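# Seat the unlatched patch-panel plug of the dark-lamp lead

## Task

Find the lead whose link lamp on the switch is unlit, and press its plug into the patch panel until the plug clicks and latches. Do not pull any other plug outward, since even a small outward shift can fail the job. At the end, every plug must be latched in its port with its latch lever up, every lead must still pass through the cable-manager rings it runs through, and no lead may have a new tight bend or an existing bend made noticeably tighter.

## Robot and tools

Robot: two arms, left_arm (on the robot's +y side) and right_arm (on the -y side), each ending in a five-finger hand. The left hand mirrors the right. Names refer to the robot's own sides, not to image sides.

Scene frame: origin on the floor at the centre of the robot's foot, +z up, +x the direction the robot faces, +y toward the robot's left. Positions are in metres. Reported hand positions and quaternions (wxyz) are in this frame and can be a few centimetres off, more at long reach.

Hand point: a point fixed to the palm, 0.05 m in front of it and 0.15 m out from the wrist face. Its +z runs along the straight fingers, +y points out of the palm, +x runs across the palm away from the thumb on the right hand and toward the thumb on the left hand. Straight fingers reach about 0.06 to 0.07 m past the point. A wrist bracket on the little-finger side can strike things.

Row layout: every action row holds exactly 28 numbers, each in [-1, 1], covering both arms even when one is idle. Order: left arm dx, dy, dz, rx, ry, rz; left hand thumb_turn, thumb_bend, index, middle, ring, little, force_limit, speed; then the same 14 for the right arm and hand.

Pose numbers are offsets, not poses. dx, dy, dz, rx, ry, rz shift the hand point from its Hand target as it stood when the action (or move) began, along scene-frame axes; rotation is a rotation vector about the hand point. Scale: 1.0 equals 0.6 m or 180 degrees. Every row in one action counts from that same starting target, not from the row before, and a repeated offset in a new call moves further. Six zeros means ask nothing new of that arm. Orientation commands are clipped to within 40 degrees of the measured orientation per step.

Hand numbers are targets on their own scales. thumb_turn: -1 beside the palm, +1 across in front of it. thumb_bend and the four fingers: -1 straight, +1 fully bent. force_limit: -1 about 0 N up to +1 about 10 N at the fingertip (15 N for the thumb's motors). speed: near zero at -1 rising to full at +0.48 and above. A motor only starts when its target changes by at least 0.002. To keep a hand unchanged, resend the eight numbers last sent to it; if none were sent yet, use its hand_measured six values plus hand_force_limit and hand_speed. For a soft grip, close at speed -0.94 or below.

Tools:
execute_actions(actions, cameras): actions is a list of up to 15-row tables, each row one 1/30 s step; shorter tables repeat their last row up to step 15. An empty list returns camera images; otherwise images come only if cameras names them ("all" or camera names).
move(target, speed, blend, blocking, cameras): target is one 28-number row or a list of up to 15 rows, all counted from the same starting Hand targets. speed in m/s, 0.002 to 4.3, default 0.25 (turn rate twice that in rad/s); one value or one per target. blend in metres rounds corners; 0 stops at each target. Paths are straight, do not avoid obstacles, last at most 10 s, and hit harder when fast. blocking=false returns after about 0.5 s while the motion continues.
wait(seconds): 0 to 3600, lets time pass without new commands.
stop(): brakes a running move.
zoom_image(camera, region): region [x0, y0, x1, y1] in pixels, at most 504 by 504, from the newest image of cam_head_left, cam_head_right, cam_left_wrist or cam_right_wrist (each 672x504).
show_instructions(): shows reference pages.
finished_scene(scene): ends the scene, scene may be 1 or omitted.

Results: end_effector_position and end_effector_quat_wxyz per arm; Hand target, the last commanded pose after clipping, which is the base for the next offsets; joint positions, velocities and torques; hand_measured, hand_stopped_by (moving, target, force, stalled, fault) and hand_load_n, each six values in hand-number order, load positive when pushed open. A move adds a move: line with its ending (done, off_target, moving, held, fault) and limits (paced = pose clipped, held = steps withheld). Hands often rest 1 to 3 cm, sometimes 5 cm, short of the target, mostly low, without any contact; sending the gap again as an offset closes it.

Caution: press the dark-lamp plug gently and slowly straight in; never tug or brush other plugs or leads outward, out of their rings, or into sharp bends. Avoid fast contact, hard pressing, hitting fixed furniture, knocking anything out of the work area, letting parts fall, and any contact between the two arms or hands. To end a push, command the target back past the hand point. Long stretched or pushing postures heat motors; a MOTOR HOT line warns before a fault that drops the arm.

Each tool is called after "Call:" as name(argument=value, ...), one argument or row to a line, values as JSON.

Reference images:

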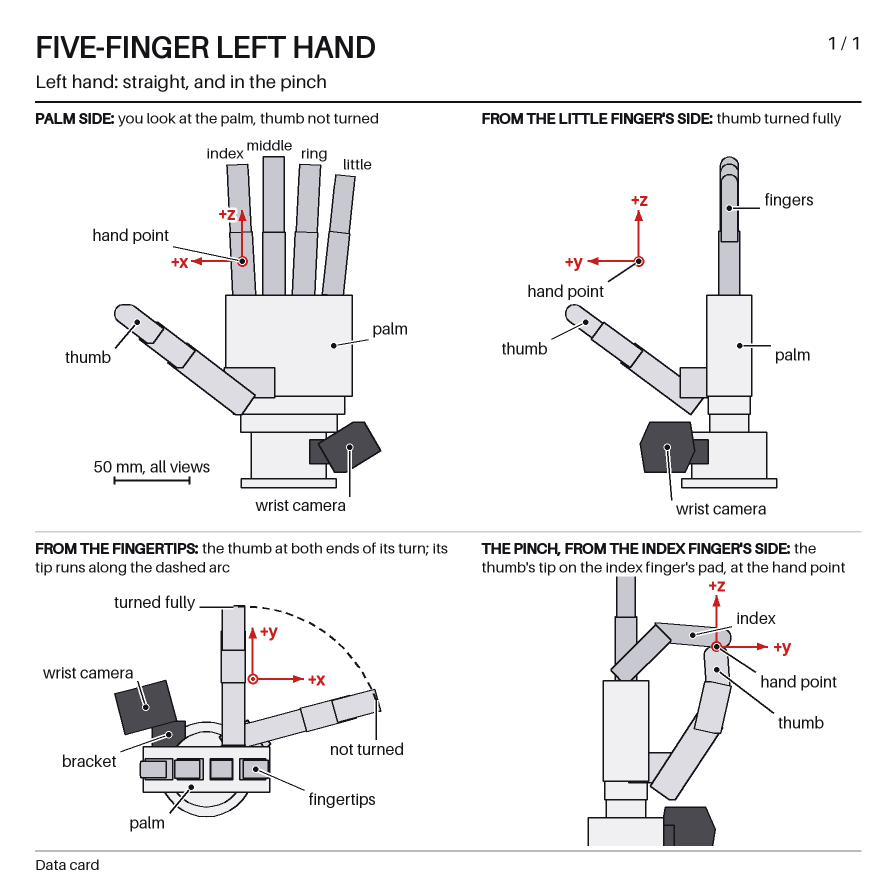

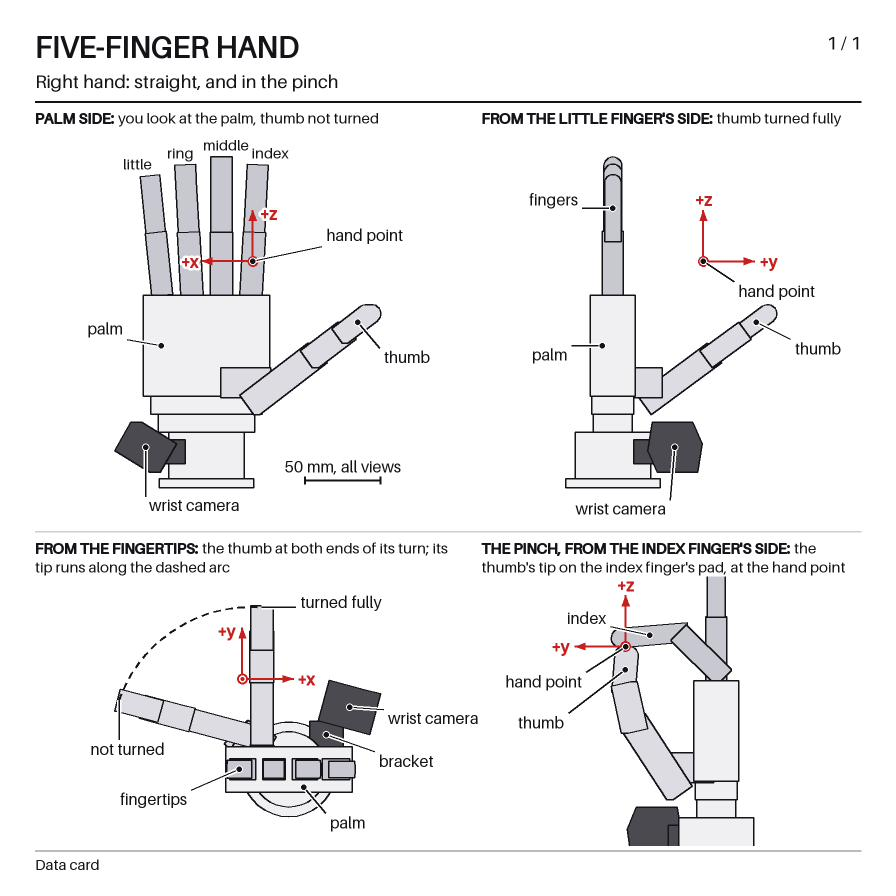

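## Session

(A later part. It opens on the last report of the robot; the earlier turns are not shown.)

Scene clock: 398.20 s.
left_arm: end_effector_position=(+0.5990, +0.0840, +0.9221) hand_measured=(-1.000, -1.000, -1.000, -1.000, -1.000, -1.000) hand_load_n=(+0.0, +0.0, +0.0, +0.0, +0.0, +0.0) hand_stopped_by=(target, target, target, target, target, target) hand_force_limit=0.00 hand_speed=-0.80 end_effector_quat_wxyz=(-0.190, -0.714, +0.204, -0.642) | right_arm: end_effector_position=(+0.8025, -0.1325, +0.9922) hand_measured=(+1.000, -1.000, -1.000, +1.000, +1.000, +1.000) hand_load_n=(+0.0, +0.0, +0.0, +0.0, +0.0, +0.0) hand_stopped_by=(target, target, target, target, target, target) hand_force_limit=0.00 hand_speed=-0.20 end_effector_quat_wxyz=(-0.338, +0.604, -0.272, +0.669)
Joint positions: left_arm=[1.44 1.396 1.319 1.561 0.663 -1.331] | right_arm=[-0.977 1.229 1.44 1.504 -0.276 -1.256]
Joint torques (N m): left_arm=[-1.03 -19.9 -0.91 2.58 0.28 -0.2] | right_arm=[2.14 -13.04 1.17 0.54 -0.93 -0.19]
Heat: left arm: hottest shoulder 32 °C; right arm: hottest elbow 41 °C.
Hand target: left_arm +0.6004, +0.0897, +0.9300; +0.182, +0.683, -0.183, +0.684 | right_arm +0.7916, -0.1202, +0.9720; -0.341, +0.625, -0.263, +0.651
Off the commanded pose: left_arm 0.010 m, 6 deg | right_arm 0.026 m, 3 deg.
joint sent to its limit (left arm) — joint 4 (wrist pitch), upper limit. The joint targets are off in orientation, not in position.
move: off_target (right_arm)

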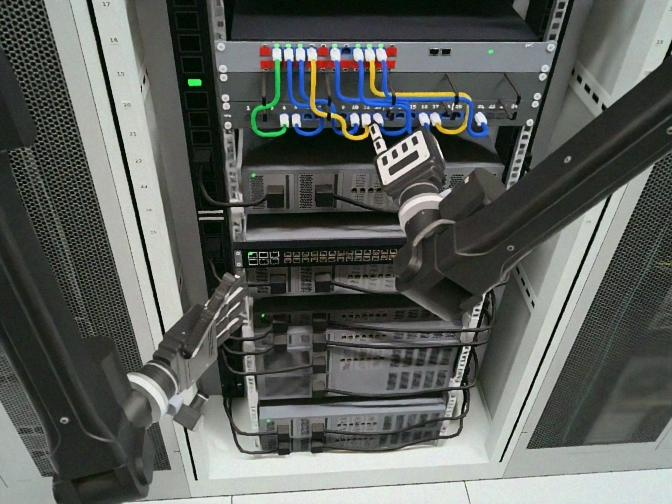

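Call:
move(
  target=[0,0,0,0,0,0,-1,-1,-1,-1,-1,-1,0.0,-0.8,0,0,0,-0.00105,0.00605,0.0073,1,-1,-1,1,1,1,0.0,-0.2],
  speed=0.02,
  cameras=["cam_head_left","cam_left_wrist"],
)

Call:
zoom_image(
  camera="cam_head_left",
  region=[355, 105, 395, 145],
)

Call:
zoom_image(
  camera="cam_left_wrist",
  region=[318, 225, 358, 265],
)

Scene clock: 399.47 s.
left_arm: end_effector_position=(+0.5990, +0.0840, +0.9221) hand_measured=(-1.000, -1.000, -1.000, -1.000, -1.000, -1.000) hand_load_n=(+0.0, +0.0, +0.0, +0.0, +0.0, +0.0) hand_stopped_by=(target, target, target, target, target, target) hand_force_limit=0.00 hand_speed=-0.80 end_effector_quat_wxyz=(-0.190, -0.714, +0.204, -0.642) | right_arm: end_effector_position=(+0.8036, -0.1325, +0.9935) hand_measured=(+1.000, -1.000, -1.000, +1.000, +1.000, +1.000) hand_load_n=(+0.0, +0.0, -0.5, +0.0, +0.0, +0.0) hand_stopped_by=(target, target, target, target, target, target) hand_force_limit=0.00 hand_speed=-0.20 end_effector_quat_wxyz=(-0.341, +0.611, -0.269, +0.662)
Joint positions: left_arm=[1.44 1.396 1.319 1.561 0.663 -1.331] | right_arm=[-0.977 1.212 1.429 1.477 -0.282 -1.261]
Joint torques (N m): left_arm=[-1.49 -19.37 -0.87 2.7 0.26 -0.22] | right_arm=[1.73 -13.33 0.96 0.28 -1.05 -0.17]
Heat: left arm: hottest shoulder 32 °C; right arm: hottest elbow 41 °C.
Hand target: left_arm +0.6004, +0.0897, +0.9300; +0.182, +0.683, -0.183, +0.684 | right_arm +0.7916, -0.1201, +0.9719; -0.345, +0.634, -0.258, +0.641
Off the commanded pose: left_arm 0.010 m, 6 deg | right_arm 0.028 m, 4 deg.
joint sent to its limit (left arm) — joint 4 (wrist pitch), upper limit. The joint targets are off in orientation, not in position.
move: off_target (right_arm)

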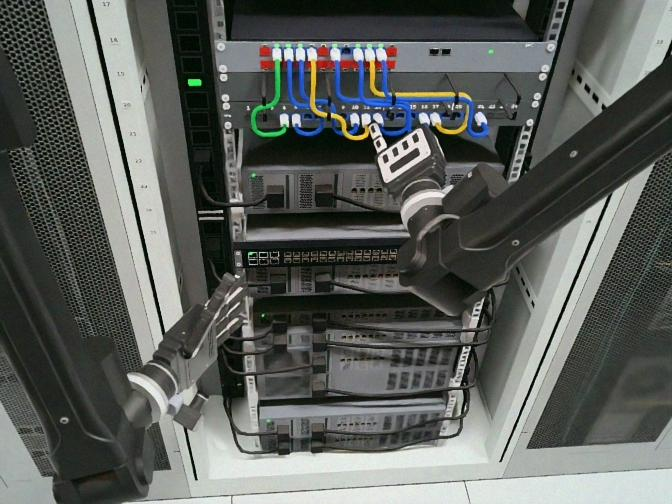

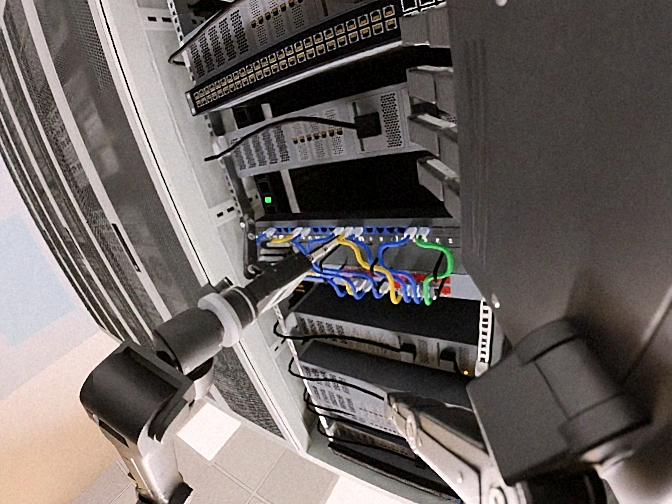

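Scaled by 12.600 from the camera's image (finer frame: 960x720).

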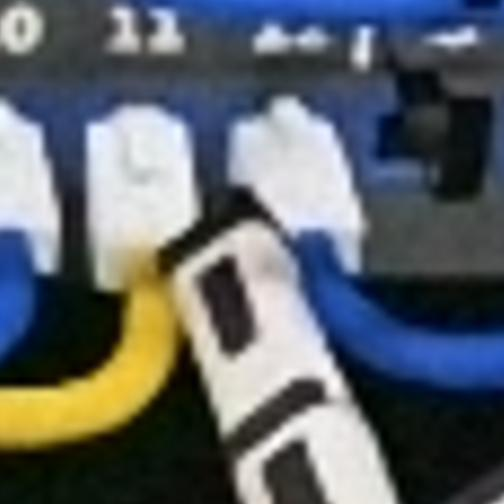

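Scaled by 12.600 from the camera's image (finer frame: 960x720).

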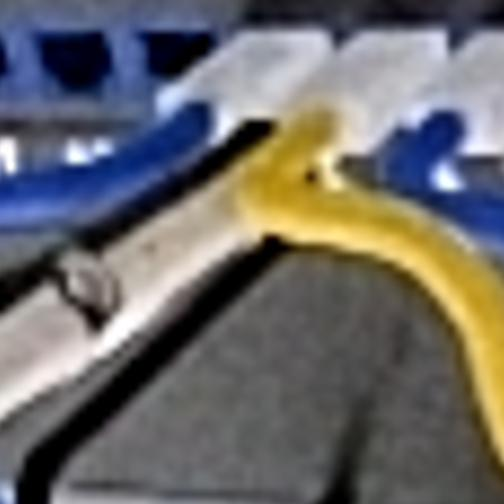

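Call:
zoom_image(
  camera="cam_left_wrist",
  region=[326, 225, 350, 249],
)

Call:
zoom_image(
  camera="cam_head_left",
  region=[360, 112, 384, 136],
)

Scaled by 21.000 from the camera's image (finer frame: 960x720).

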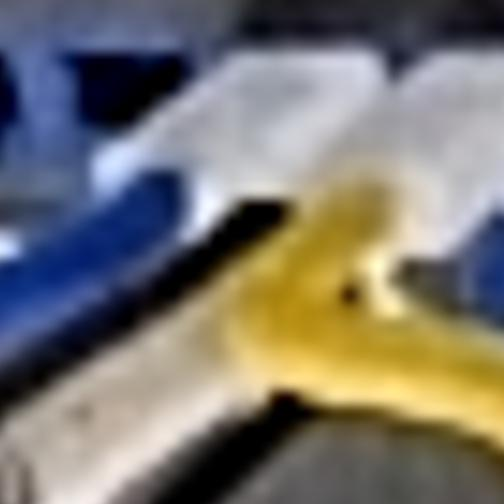

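Scaled by 21.000 from the camera's image (finer frame: 960x720).

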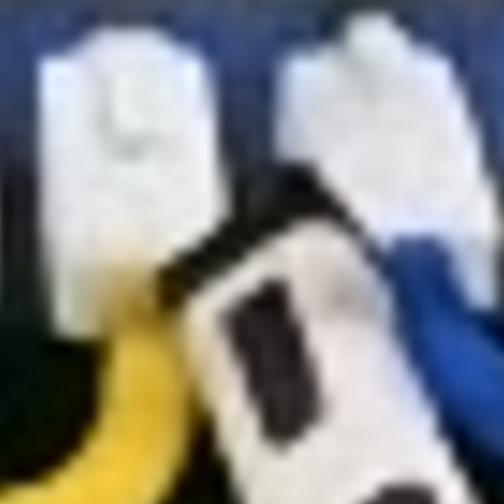

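Call:
move(
  target=[0,0,0,0,0,0,-1,-1,-1,-1,-1,-1,0.0,-0.8,-0.003,0.0022,-0.0025,-0.00105,0.00605,0.0073,1,-1,-1,1,1,1,0.0,-0.2],
  speed=0.02,
  cameras=["cam_head_left","cam_left_wrist"],
)

Call:
zoom_image(
  camera="cam_head_left",
  region=[355, 105, 395, 145],
)

Call:
zoom_image(
  camera="cam_left_wrist",
  region=[318, 225, 358, 265],
)

Scene clock: 402.80 s.
left_arm: end_effector_position=(+0.5990, +0.0840, +0.9221) hand_measured=(-1.000, -1.000, -1.000, -1.000, -1.000, -1.000) hand_load_n=(+0.0, +0.0, +0.0, +0.0, +0.0, +0.0) hand_stopped_by=(target, target, target, target, target, target) hand_force_limit=0.00 hand_speed=-0.80 end_effector_quat_wxyz=(-0.190, -0.714, +0.204, -0.642) | right_arm: end_effector_position=(+0.8037, -0.1336, +0.9946) hand_measured=(+1.000, -1.000, -1.000, +1.000, +1.000, +1.000) hand_load_n=(+0.0, +0.0, -0.5, +0.0, +0.0, +0.0) hand_stopped_by=(target, target, target, target, target, target) hand_force_limit=0.00 hand_speed=-0.20 end_effector_quat_wxyz=(-0.343, +0.619, -0.264, +0.656)
Joint positions: left_arm=[1.44 1.396 1.319 1.561 0.663 -1.331] | right_arm=[-0.981 1.193 1.416 1.45 -0.289 -1.266]
Joint torques (N m): left_arm=[-1.55 -19.37 -0.84 2.73 0.25 -0.17] | right_arm=[1.49 -13.22 0.99 0.12 -1.1 -0.14]
Heat: left arm: hottest shoulder 32 °C; right arm: hottest elbow 40 °C.
Hand target: left_arm +0.6004, +0.0897, +0.9300; +0.182, +0.683, -0.183, +0.684 | right_arm +0.7898, -0.1188, +0.9705; -0.349, +0.644, -0.253, +0.632
Off the commanded pose: left_arm 0.010 m, 6 deg | right_arm 0.032 m, 4 deg.
joint sent to its limit (left arm) — joint 4 (wrist pitch), upper limit. The joint targets are off in orientation, not in position.
move: off_target (right_arm)

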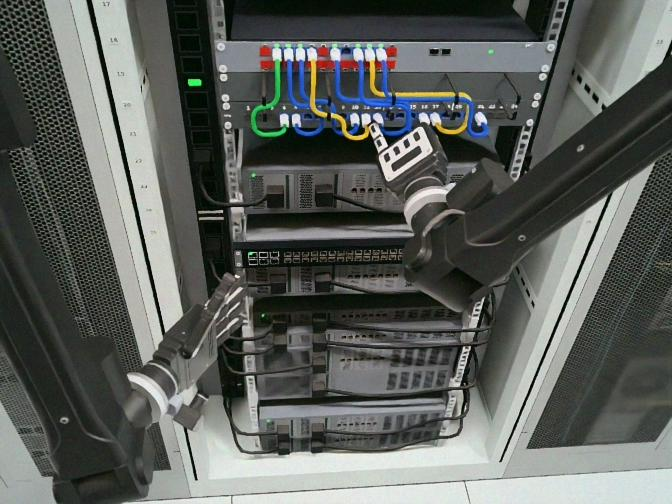

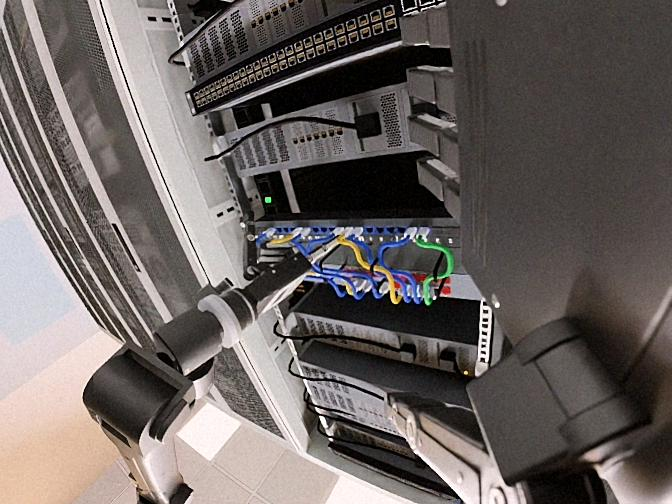

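Scaled by 12.600 from the camera's image (finer frame: 960x720).

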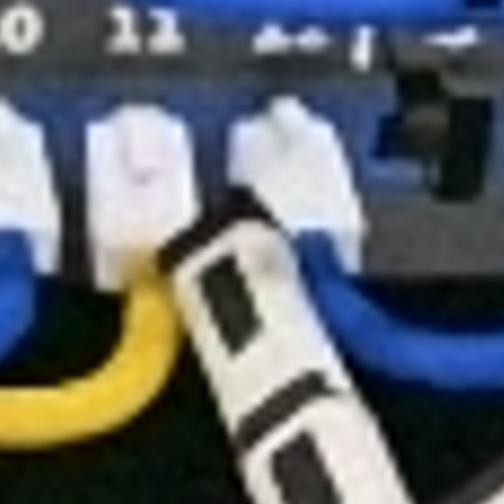

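Scaled by 12.600 from the camera's image (finer frame: 960x720).

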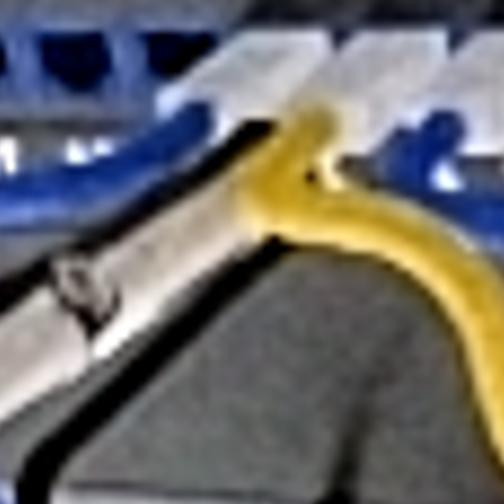

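Call:
move(
  target=[0,0,0,0,0,0,-1,-1,-1,-1,-1,-1,0.0,-0.8,0.005,-0.0056,0.0063,0.00105,-0.00605,-0.0073,1,-1,-1,1,1,1,0.0,-0.2],
  speed=0.02,
  cameras=["cam_head_left"],
)

Call:
zoom_image(
  camera="cam_head_left",
  region=[355, 105, 395, 145],
)

Scene clock: 404.57 s.
left_arm: end_effector_position=(+0.5990, +0.0840, +0.9221) hand_measured=(-1.000, -1.000, -1.000, -1.000, -1.000, -1.000) hand_load_n=(+0.0, +0.0, +0.0, +0.0, +0.0, +0.0) hand_stopped_by=(target, target, target, target, target, target) hand_force_limit=0.00 hand_speed=-0.80 end_effector_quat_wxyz=(-0.190, -0.714, +0.204, -0.642) | right_arm: end_effector_position=(+0.8037, -0.1339, +0.9947) hand_measured=(+1.000, -1.000, -1.000, +1.000, +1.000, +1.000) hand_load_n=(+0.0, +0.0, -0.5, +0.0, +0.0, +0.0) hand_stopped_by=(target, target, target, target, target, target) hand_force_limit=0.00 hand_speed=-0.20 end_effector_quat_wxyz=(-0.343, +0.619, -0.264, +0.656)
Joint positions: left_arm=[1.44 1.396 1.319 1.561 0.663 -1.331] | right_arm=[-0.981 1.193 1.416 1.45 -0.288 -1.266]
Joint torques (N m): left_arm=[-1.67 -19.08 -0.9 2.59 0.26 -0.21] | right_arm=[1.79 -12.69 1.74 1.2 -0.78 -0.11]
Heat: left arm: hottest shoulder 32 °C; right arm: hottest elbow 40 °C.
Hand target: left_arm +0.6004, +0.0897, +0.9300; +0.182, +0.683, -0.183, +0.684 | right_arm +0.7928, -0.1222, +0.9743; -0.345, +0.634, -0.258, +0.642
Off the commanded pose: left_arm 0.010 m, 6 deg | right_arm 0.026 m, 3 deg.
joint sent to its limit (left arm) — joint 4 (wrist pitch), upper limit. The joint targets are off in orientation, not in position.
move: off_target (right_arm)

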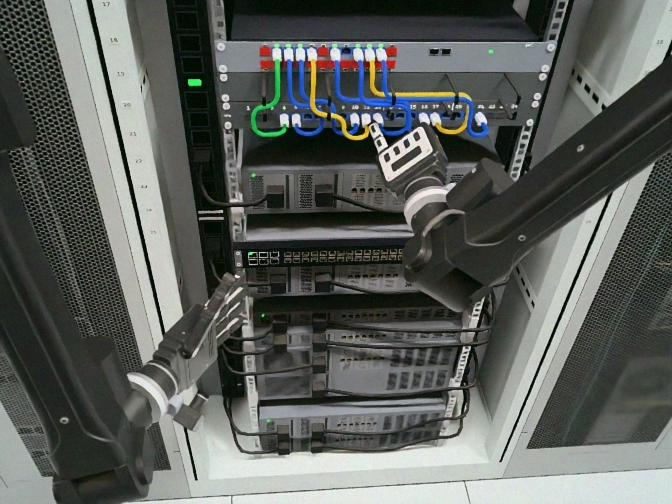

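Scaled by 12.600 from the camera's image (finer frame: 960x720).

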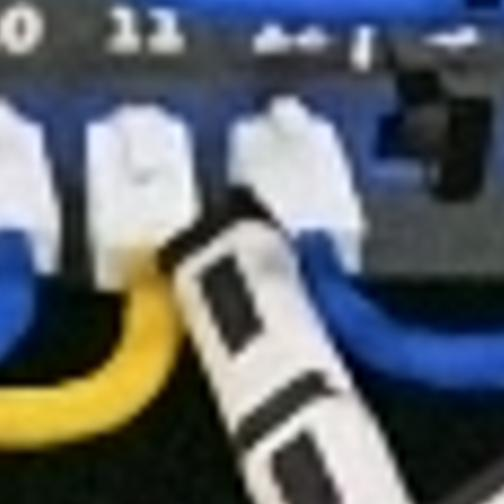

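Call:
move(
  target=[0,0,0,0,0,0,-1,-1,-1,-1,-1,-1,0.0,-0.8,0.0133,-0.0053,0.0045,0.0007,-0.0040,-0.0049,1,-1,-1,1,1,1,0.0,-0.2],
  speed=0.02,
  cameras=["cam_head_left"],
)

Call:
zoom_image(
  camera="cam_head_left",
  region=[355, 105, 395, 145],
)

Scene clock: 405.43 s.
left_arm: end_effector_position=(+0.5990, +0.0840, +0.9221) hand_measured=(-1.000, -1.000, -1.000, -1.000, -1.000, -1.000) hand_load_n=(+0.0, +0.0, -0.5, +0.0, +0.0, +0.0) hand_stopped_by=(target, target, target, target, target, target) hand_force_limit=0.00 hand_speed=-0.80 end_effector_quat_wxyz=(-0.190, -0.714, +0.204, -0.642) | right_arm: end_effector_position=(+0.8053, -0.1348, +0.9953) hand_measured=(+1.000, -1.000, -1.000, +1.000, +1.000, +1.000) hand_load_n=(+0.0, +0.0, +0.0, +0.0, +0.0, +0.0) hand_stopped_by=(target, target, target, target, target, target) hand_force_limit=0.00 hand_speed=-0.20 end_effector_quat_wxyz=(-0.342, +0.618, -0.264, +0.657)
Joint positions: left_arm=[1.44 1.396 1.319 1.561 0.663 -1.331] | right_arm=[-0.981 1.194 1.42 1.45 -0.287 -1.266]
Joint torques (N m): left_arm=[-1.26 -19.55 -0.91 2.61 0.26 -0.21] | right_arm=[2.08 -12.22 3.03 1.21 -0.59 -0.1]
Heat: left arm: hottest shoulder 32 °C; right arm: hottest elbow 40 °C.
Hand target: left_arm +0.6004, +0.0897, +0.9300; +0.182, +0.683, -0.183, +0.684 | right_arm +0.8008, -0.1253, +0.9770; -0.343, +0.628, -0.262, +0.648
Off the commanded pose: left_arm 0.010 m, 6 deg | right_arm 0.021 m, 2 deg.
joint sent to its limit (left arm) — joint 4 (wrist pitch), upper limit. The joint targets are off in orientation, not in position.
move: off_target (right_arm)

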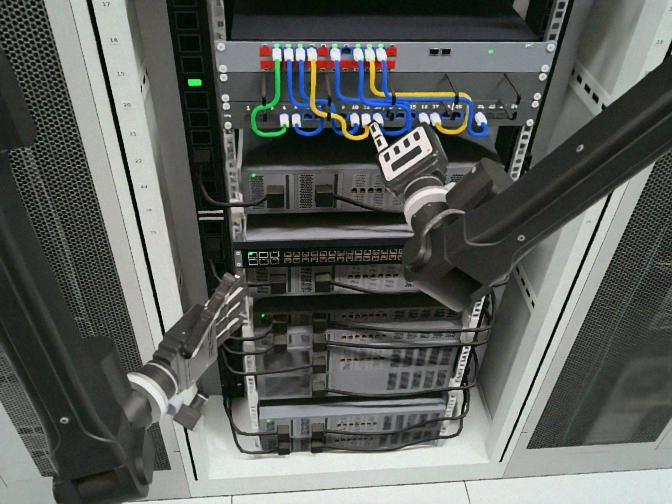

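Scaled by 12.600 from the camera's image (finer frame: 960x720).

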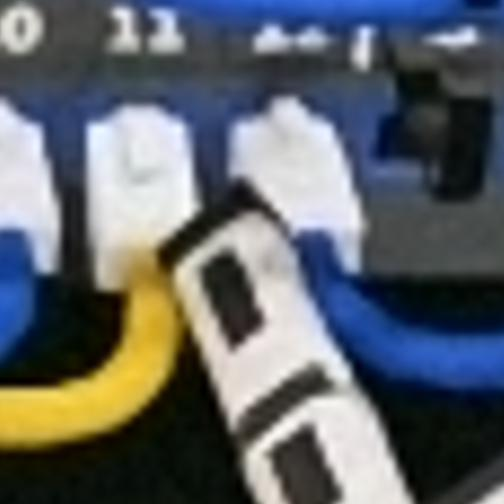

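Call:
move(
  target=[0,0,0,0,0,0,-1,-1,-1,-1,-1,-1,0.0,-0.8,0.0133,-0.0053,0.0045,0.0007,-0.0040,-0.0049,1,-1,-1,1,1,1,0.0,-0.2],
  speed=0.02,
  cameras=["cam_head_left"],
)

Call:
zoom_image(
  camera="cam_head_left",
  region=[355, 105, 395, 145],
)

Scene clock: 406.40 s.
left_arm: end_effector_position=(+0.5990, +0.0840, +0.9221) hand_measured=(-1.000, -1.000, -1.000, -1.000, -1.000, -1.000) hand_load_n=(+0.0, +0.0, +0.0, +0.0, +0.0, +0.0) hand_stopped_by=(target, target, target, target, target, target) hand_force_limit=0.00 hand_speed=-0.80 end_effector_quat_wxyz=(-0.190, -0.714, +0.204, -0.642) | right_arm: end_effector_position=(+0.8058, -0.1355, +0.9940) hand_measured=(+1.000, -1.000, -1.000, +1.000, +1.000, +1.000) hand_load_n=(+0.0, +0.0, +0.0, +0.0, +0.0, +0.0) hand_stopped_by=(target, target, target, target, target, target) hand_force_limit=0.00 hand_speed=-0.20 end_effector_quat_wxyz=(-0.339, +0.617, -0.266, +0.659)
Joint positions: left_arm=[1.44 1.396 1.319 1.561 0.663 -1.331] | right_arm=[-0.981 1.199 1.426 1.454 -0.281 -1.266]
Joint torques (N m): left_arm=[-1.38 -19.37 -0.91 2.69 0.27 -0.24] | right_arm=[2.67 -12.16 4.3 1.16 -0.61 -0.07]
Heat: left arm: hottest shoulder 32 °C; right arm: hottest elbow 40 °C.
Hand target: left_arm +0.6004, +0.0897, +0.9300; +0.182, +0.683, -0.183, +0.684 | right_arm +0.8087, -0.1285, +0.9797; -0.340, +0.622, -0.265, +0.654
Off the commanded pose: left_arm 0.010 m, 6 deg | right_arm 0.016 m, 1 deg.
joint sent to its limit (left arm) — joint 4 (wrist pitch), upper limit. The joint targets are off in orientation, not in position.
move: off_target (right_arm)

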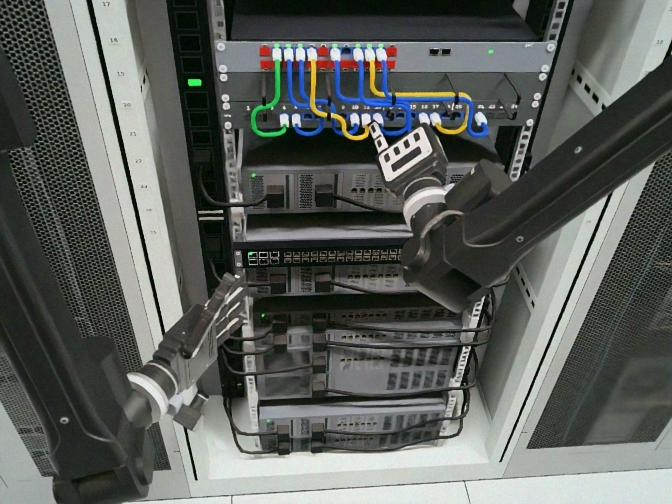

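Scaled by 12.600 from the camera's image (finer frame: 960x720).

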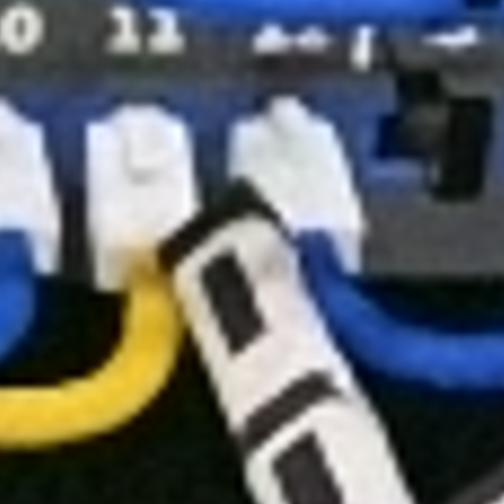

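Call:
move(
  target=[0,0,0,0,0,0,-1,-1,-1,-1,-1,-1,0.0,-0.8,0.0333,-0.0133,0.0112,0.00175,-0.0100,-0.01225,1,-1,-1,1,1,1,0.0,-0.2],
  speed=0.03,
  cameras=["cam_head_left"],
)

Call:
zoom_image(
  camera="cam_head_left",
  region=[355, 105, 395, 145],
)

Scene clock: 407.67 s.
left_arm: end_effector_position=(+0.5990, +0.0840, +0.9221) hand_measured=(-1.000, -1.000, -1.000, -1.000, -1.000, -1.000) hand_load_n=(-0.5, +0.0, +0.0, +0.0, +0.0, +0.0) hand_stopped_by=(target, target, target, target, target, target) hand_force_limit=0.00 hand_speed=-0.80 end_effector_quat_wxyz=(-0.190, -0.714, +0.204, -0.642) | right_arm: end_effector_position=(+0.8072, -0.1345, +0.9918) hand_measured=(+1.000, -1.000, -1.000, +1.000, +1.000, +1.000) hand_load_n=(+0.0, +0.0, +0.5, +0.0, +0.0, +0.0) hand_stopped_by=(target, target, target, target, target, target) hand_force_limit=0.00 hand_speed=-0.20 end_effector_quat_wxyz=(-0.339, +0.608, -0.269, +0.665)
Joint positions: left_arm=[1.44 1.396 1.319 1.561 0.663 -1.331] | right_arm=[-0.981 1.221 1.447 1.478 -0.279 -1.257]
Joint torques (N m): left_arm=[-1.67 -19.43 -0.87 2.61 0.27 -0.19] | right_arm=[3.43 -13.16 6.89 0.09 -0.15 -0.13]
Heat: left arm: hottest shoulder 32 °C; right arm: hottest elbow 40 °C.
Hand target: left_arm +0.6004, +0.0897, +0.9300; +0.182, +0.683, -0.183, +0.684 | right_arm +0.8287, -0.1364, +0.9864; -0.333, +0.605, -0.273, +0.669
Off the commanded pose: left_arm 0.010 m, 6 deg | right_arm 0.022 m, 1 deg.
joint sent to its limit (left arm) — joint 4 (wrist pitch), upper limit. The joint targets are off in orientation, not in position.
move: off_target (right_arm)

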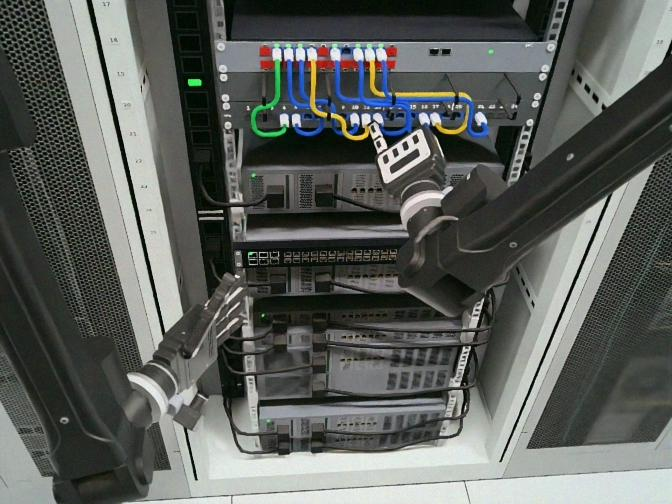

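Scaled by 12.600 from the camera's image (finer frame: 960x720).

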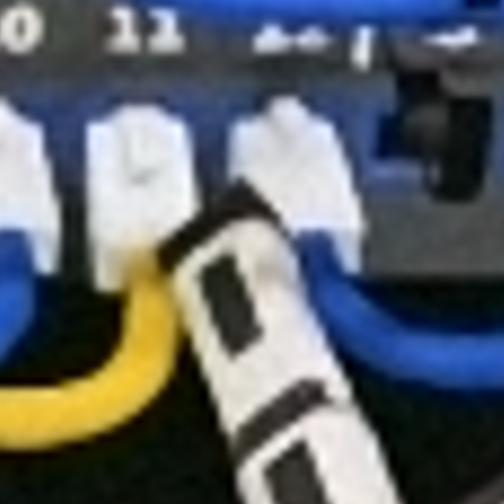

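Call:
move(
  target=[0,0,0,0,0,0,-1,-1,-1,-1,-1,-1,0.0,-0.8,0.0333,-0.0133,0.0112,0.0028,-0.0160,-0.0196,1,-1,-1,1,1,1,0.0,-0.2],
  speed=0.03,
  cameras=["cam_head_left"],
)

Call:
zoom_image(
  camera="cam_head_left",
  region=[355, 105, 395, 145],
)

Scene clock: 409.50 s.
left_arm: end_effector_position=(+0.5990, +0.0840, +0.9221) hand_measured=(-1.000, -1.000, -1.000, -1.000, -1.000, -1.000) hand_load_n=(-0.5, +0.0, +0.0, +0.0, +0.0, +0.0) hand_stopped_by=(target, target, target, target, target, target) hand_force_limit=0.00 hand_speed=-0.80 end_effector_quat_wxyz=(-0.190, -0.714, +0.204, -0.642) | right_arm: end_effector_position=(+0.8088, -0.1335, +0.9891) hand_measured=(+1.000, -1.000, -1.000, +1.000, +1.000, +1.000) hand_load_n=(+0.0, +0.0, +0.5, +0.0, +0.0, +0.0) hand_stopped_by=(target, target, target, target, target, target) hand_force_limit=0.00 hand_speed=-0.20 end_effector_quat_wxyz=(-0.337, +0.589, -0.277, +0.681)
Joint positions: left_arm=[1.44 1.396 1.319 1.561 0.663 -1.331] | right_arm=[-0.981 1.263 1.487 1.532 -0.271 -1.235]
Joint torques (N m): left_arm=[-1.79 -18.96 -0.94 2.77 0.26 -0.19] | right_arm=[4.89 -13.57 8.81 -0.7 0.46 -0.3]
Heat: left arm: hottest shoulder 32 °C; right arm: hottest elbow 40 °C.
Hand target: left_arm +0.6004, +0.0897, +0.9300; +0.182, +0.683, -0.183, +0.684 | right_arm +0.8488, -0.1446, +0.9932; -0.322, +0.578, -0.286, +0.693
Off the commanded pose: left_arm 0.010 m, 6 deg | right_arm 0.042 m, 3 deg.
joint sent to its limit (left arm) — joint 4 (wrist pitch), upper limit. The joint targets are off in orientation, not in position.
move: off_target (right_arm)

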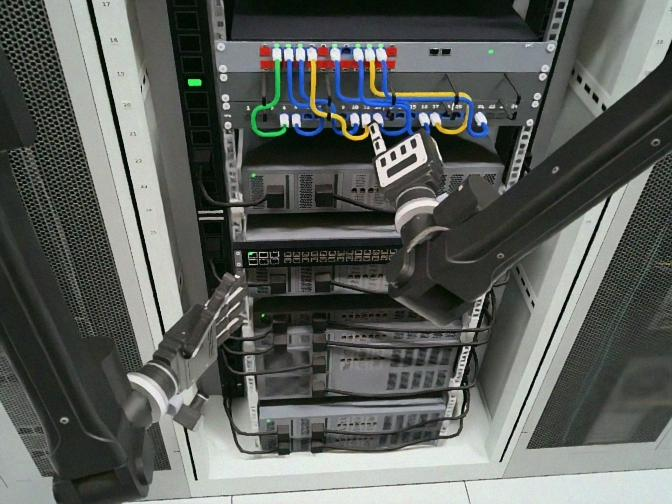

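Scaled by 12.600 from the camera's image (finer frame: 960x720).

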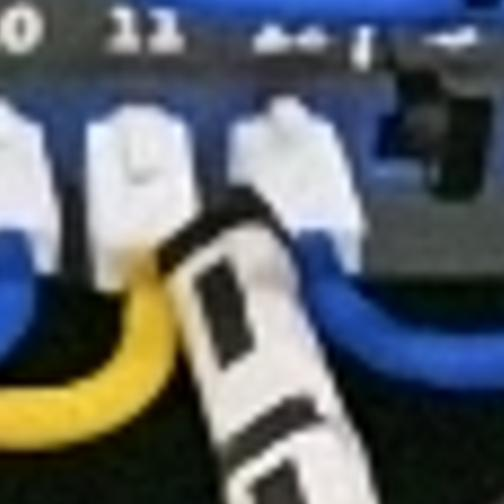

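Call:
move(
  target=[0,0,0,0,0,0,-1,-1,-1,-1,-1,-1,0.0,-0.8,-0.073,-0.0045,0.0128,-0.0045,0.026,0.0319,1,-1,-1,1,1,1,0.0,-0.2],
  speed=0.03,
  cameras=["cam_head_left"],
)

Call:
zoom_image(
  camera="cam_head_left",
  region=[355, 105, 395, 145],
)

Scene clock: 412.67 s.
left_arm: end_effector_position=(+0.5990, +0.0840, +0.9221) hand_measured=(-1.000, -1.000, -1.000, -1.000, -1.000, -1.000) hand_load_n=(+0.0, +0.0, +0.0, +0.0, +0.0, +0.0) hand_stopped_by=(target, target, target, target, target, target) hand_force_limit=0.00 hand_speed=-0.80 end_effector_quat_wxyz=(-0.190, -0.714, +0.204, -0.642) | right_arm: end_effector_position=(+0.8046, -0.1391, +1.0003) hand_measured=(+1.000, -1.000, -1.000, +1.000, +1.000, +1.000) hand_load_n=(+0.0, +0.0, +0.0, +0.0, +0.0, +0.0) hand_stopped_by=(target, target, target, target, target, target) hand_force_limit=0.00 hand_speed=-0.20 end_effector_quat_wxyz=(-0.347, +0.616, -0.275, +0.652)
Joint positions: left_arm=[1.44 1.396 1.319 1.561 0.663 -1.331] | right_arm=[-0.981 1.173 1.401 1.446 -0.277 -1.242]
Joint torques (N m): left_arm=[-1.32 -19.66 -1.01 2.62 0.3 -0.17] | right_arm=[1.03 -15.62 1.5 1.46 -0.7 -0.16]
Heat: left arm: hottest shoulder 32 °C; right arm: hottest elbow 40 °C.
Hand target: left_arm +0.6004, +0.0897, +0.9300; +0.182, +0.683, -0.183, +0.684 | right_arm +0.8049, -0.1472, +1.0009; -0.340, +0.621, -0.265, +0.654
Off the commanded pose: left_arm 0.010 m, 6 deg | right_arm 0.008 m, 2 deg.
joint sent to its limit (left arm) — joint 4 (wrist pitch), upper limit. The joint targets are off in orientation, not in position.
move: done

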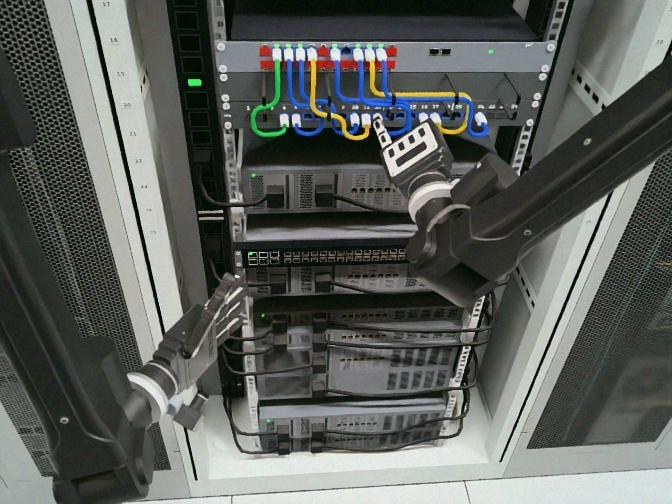

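Scaled by 12.600 from the camera's image (finer frame: 960x720).

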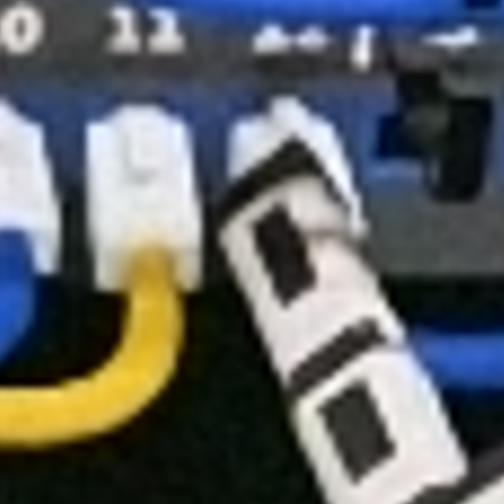

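Call:
execute_actions(
  actions=[],
  cameras=["cam_head_left","cam_head_right","cam_right_wrist","cam_left_wrist"],
)

Scene clock: 413.37 s.
left_arm: end_effector_position=(+0.5990, +0.0840, +0.9221) hand_measured=(-1.000, -1.000, -1.000, -1.000, -1.000, -1.000) hand_load_n=(-0.5, -0.5, +0.0, +0.0, +0.0, +0.0) hand_stopped_by=(target, target, target, target, target, target) hand_force_limit=0.00 hand_speed=-0.80 end_effector_quat_wxyz=(-0.190, -0.714, +0.204, -0.642) | right_arm: end_effector_position=(+0.8046, -0.1391, +1.0003) hand_measured=(+1.000, -1.000, -1.000, +1.000, +1.000, +1.000) hand_load_n=(+0.0, +0.0, +0.0, +0.0, +0.0, +0.0) hand_stopped_by=(target, target, target, target, target, target) hand_force_limit=0.00 hand_speed=-0.20 end_effector_quat_wxyz=(-0.347, +0.616, -0.275, +0.652)
Joint positions: left_arm=[1.44 1.396 1.319 1.561 0.663 -1.331] | right_arm=[-0.981 1.173 1.401 1.446 -0.277 -1.242]
Joint velocities: within noise
Joint torques (N m): left_arm=[-1.61 -19.55 -0.84 2.52 0.27 -0.19] | right_arm=[1.14 -15.79 1.47 1.44 -0.72 -0.17]
Heat: left arm: hottest shoulder 32 °C; right arm: hottest elbow 40 °C.
Hand target: left_arm +0.6004, +0.0897, +0.9300; +0.182, +0.683, -0.183, +0.684 | right_arm +0.8050, -0.1473, +1.0010; -0.340, +0.621, -0.265, +0.654
Off the commanded pose: left_arm 0.010 m, 6 deg | right_arm 0.008 m, 2 deg.

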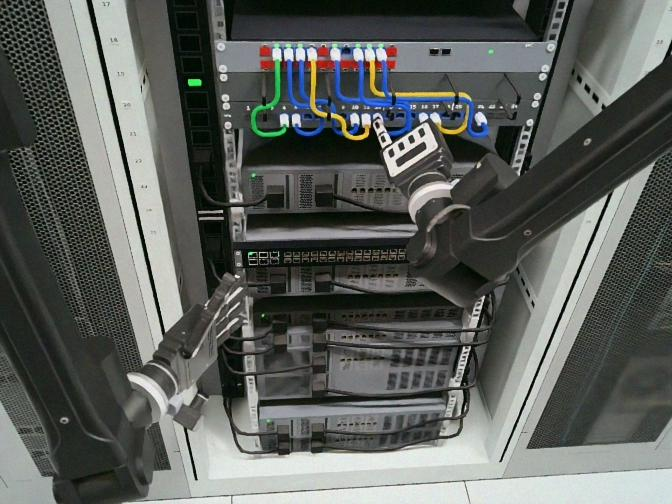

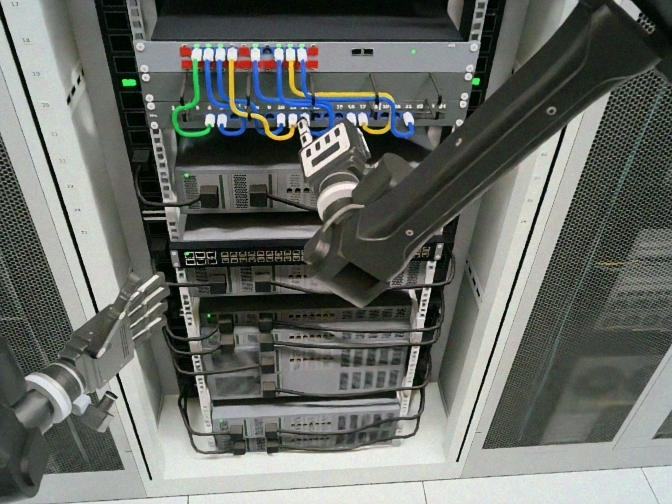

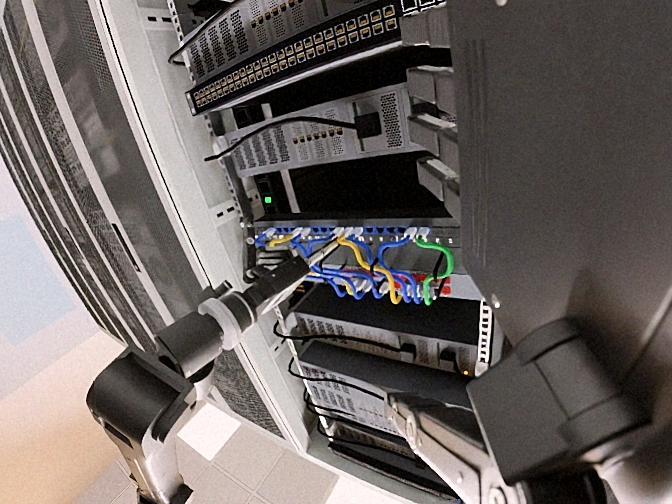

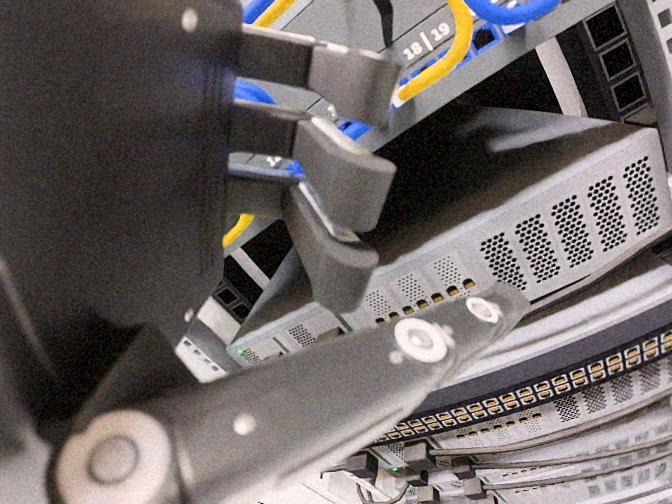

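Call:
zoom_image(
  camera="cam_head_left",
  region=[355, 105, 395, 145],
)

Call:
zoom_image(
  camera="cam_left_wrist",
  region=[308, 215, 368, 275],
)

Call:
zoom_image(
  camera="cam_head_left",
  region=[320, 80, 440, 170],
)

Scaled by 12.600 from the camera's image (finer frame: 960x720).

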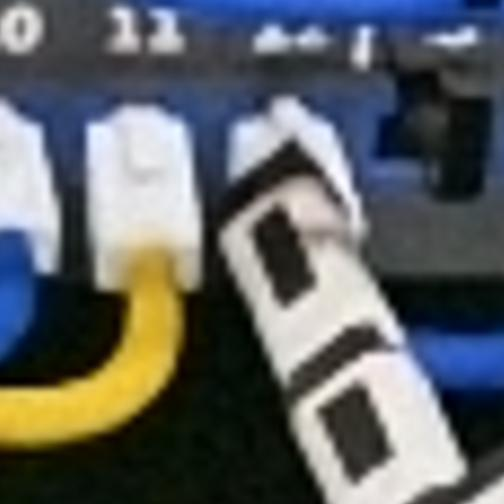

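Scaled by 8.400 from the camera's image (finer frame: 960x720).

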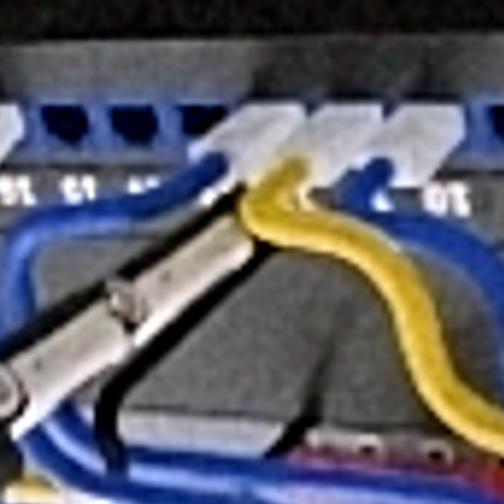

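Scaled by 4.200 from the camera's image (finer frame: 960x720).

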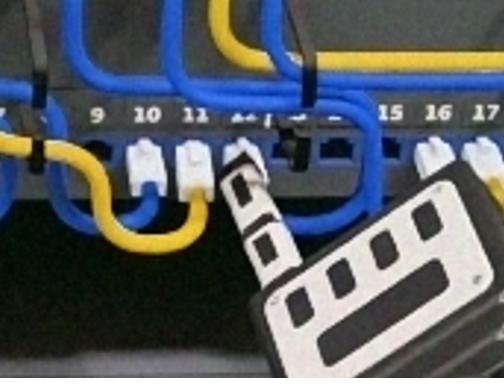

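Call:
move(
  target=[0,0,0,0,0,0,-1,-1,-1,-1,-1,-1,0.0,-0.8,-0.010,0.0237,-0.0242,0,0,0,1,-1,-1,1,1,1,0.0,-0.2],
  speed=0.03,
  cameras=["cam_head_left","cam_left_wrist"],
)

Call:
zoom_image(
  camera="cam_head_left",
  region=[355, 105, 395, 145],
)

Scene clock: 416.20 s.
left_arm: end_effector_position=(+0.5990, +0.0840, +0.9221) hand_measured=(-1.000, -1.000, -1.000, -1.000, -1.000, -1.000) hand_load_n=(+0.0, +0.0, +0.0, +0.0, +0.0, +0.0) hand_stopped_by=(target, target, target, target, target, target) hand_force_limit=0.00 hand_speed=-0.80 end_effector_quat_wxyz=(-0.190, -0.714, +0.204, -0.642) | right_arm: end_effector_position=(+0.8010, -0.1350, +0.9948) hand_measured=(+1.000, -1.000, -1.000, +1.000, +1.000, +1.000) hand_load_n=(+0.0, +0.0, +0.0, +0.0, +0.0, +0.0) hand_stopped_by=(target, target, target, target, target, target) hand_force_limit=0.00 hand_speed=-0.20 end_effector_quat_wxyz=(-0.345, +0.619, -0.272, +0.651)
Joint positions: left_arm=[1.44 1.396 1.319 1.561 0.663 -1.331] | right_arm=[-0.981 1.184 1.402 1.449 -0.278 -1.251]
Joint torques (N m): left_arm=[-1.44 -19.43 -0.83 2.59 0.29 -0.21] | right_arm=[1.96 -12.81 2.92 2.26 -0.71 -0.17]
Heat: left arm: hottest shoulder 32 °C; right arm: hottest elbow 40 °C.
Hand target: left_arm +0.6004, +0.0897, +0.9300; +0.182, +0.683, -0.183, +0.684 | right_arm +0.7990, -0.1331, +0.9864; -0.340, +0.621, -0.265, +0.654
Off the commanded pose: left_arm 0.010 m, 6 deg | right_arm 0.009 m, 1 deg.
joint sent to its limit (left arm) — joint 4 (wrist pitch), upper limit. The joint targets are off in orientation, not in position.
move: done

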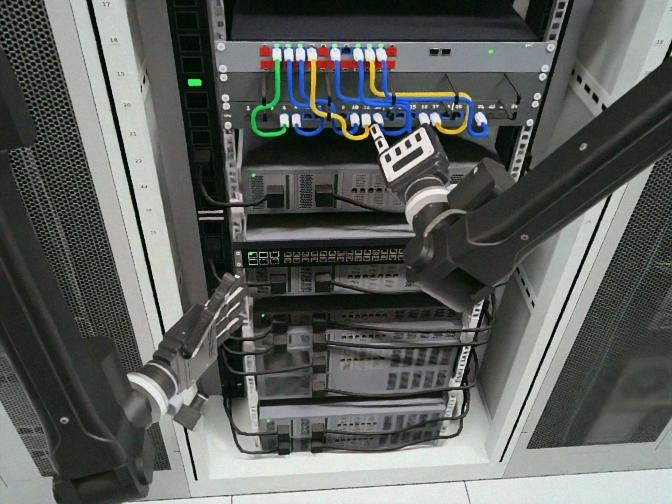

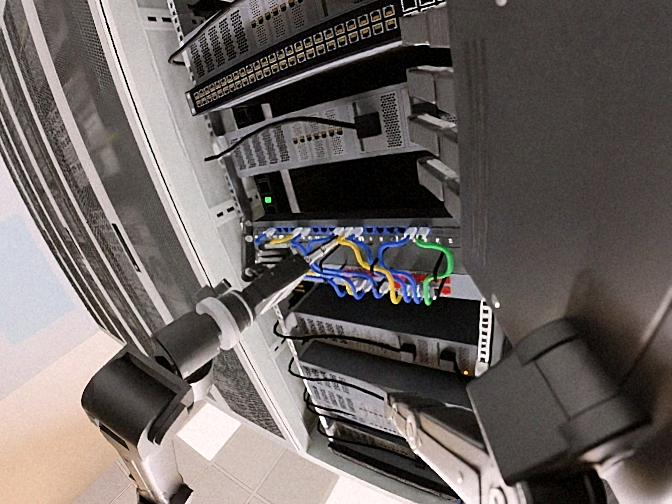

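Scaled by 12.600 from the camera's image (finer frame: 960x720).

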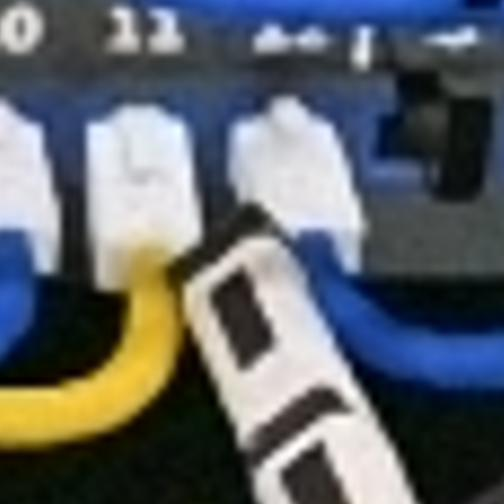

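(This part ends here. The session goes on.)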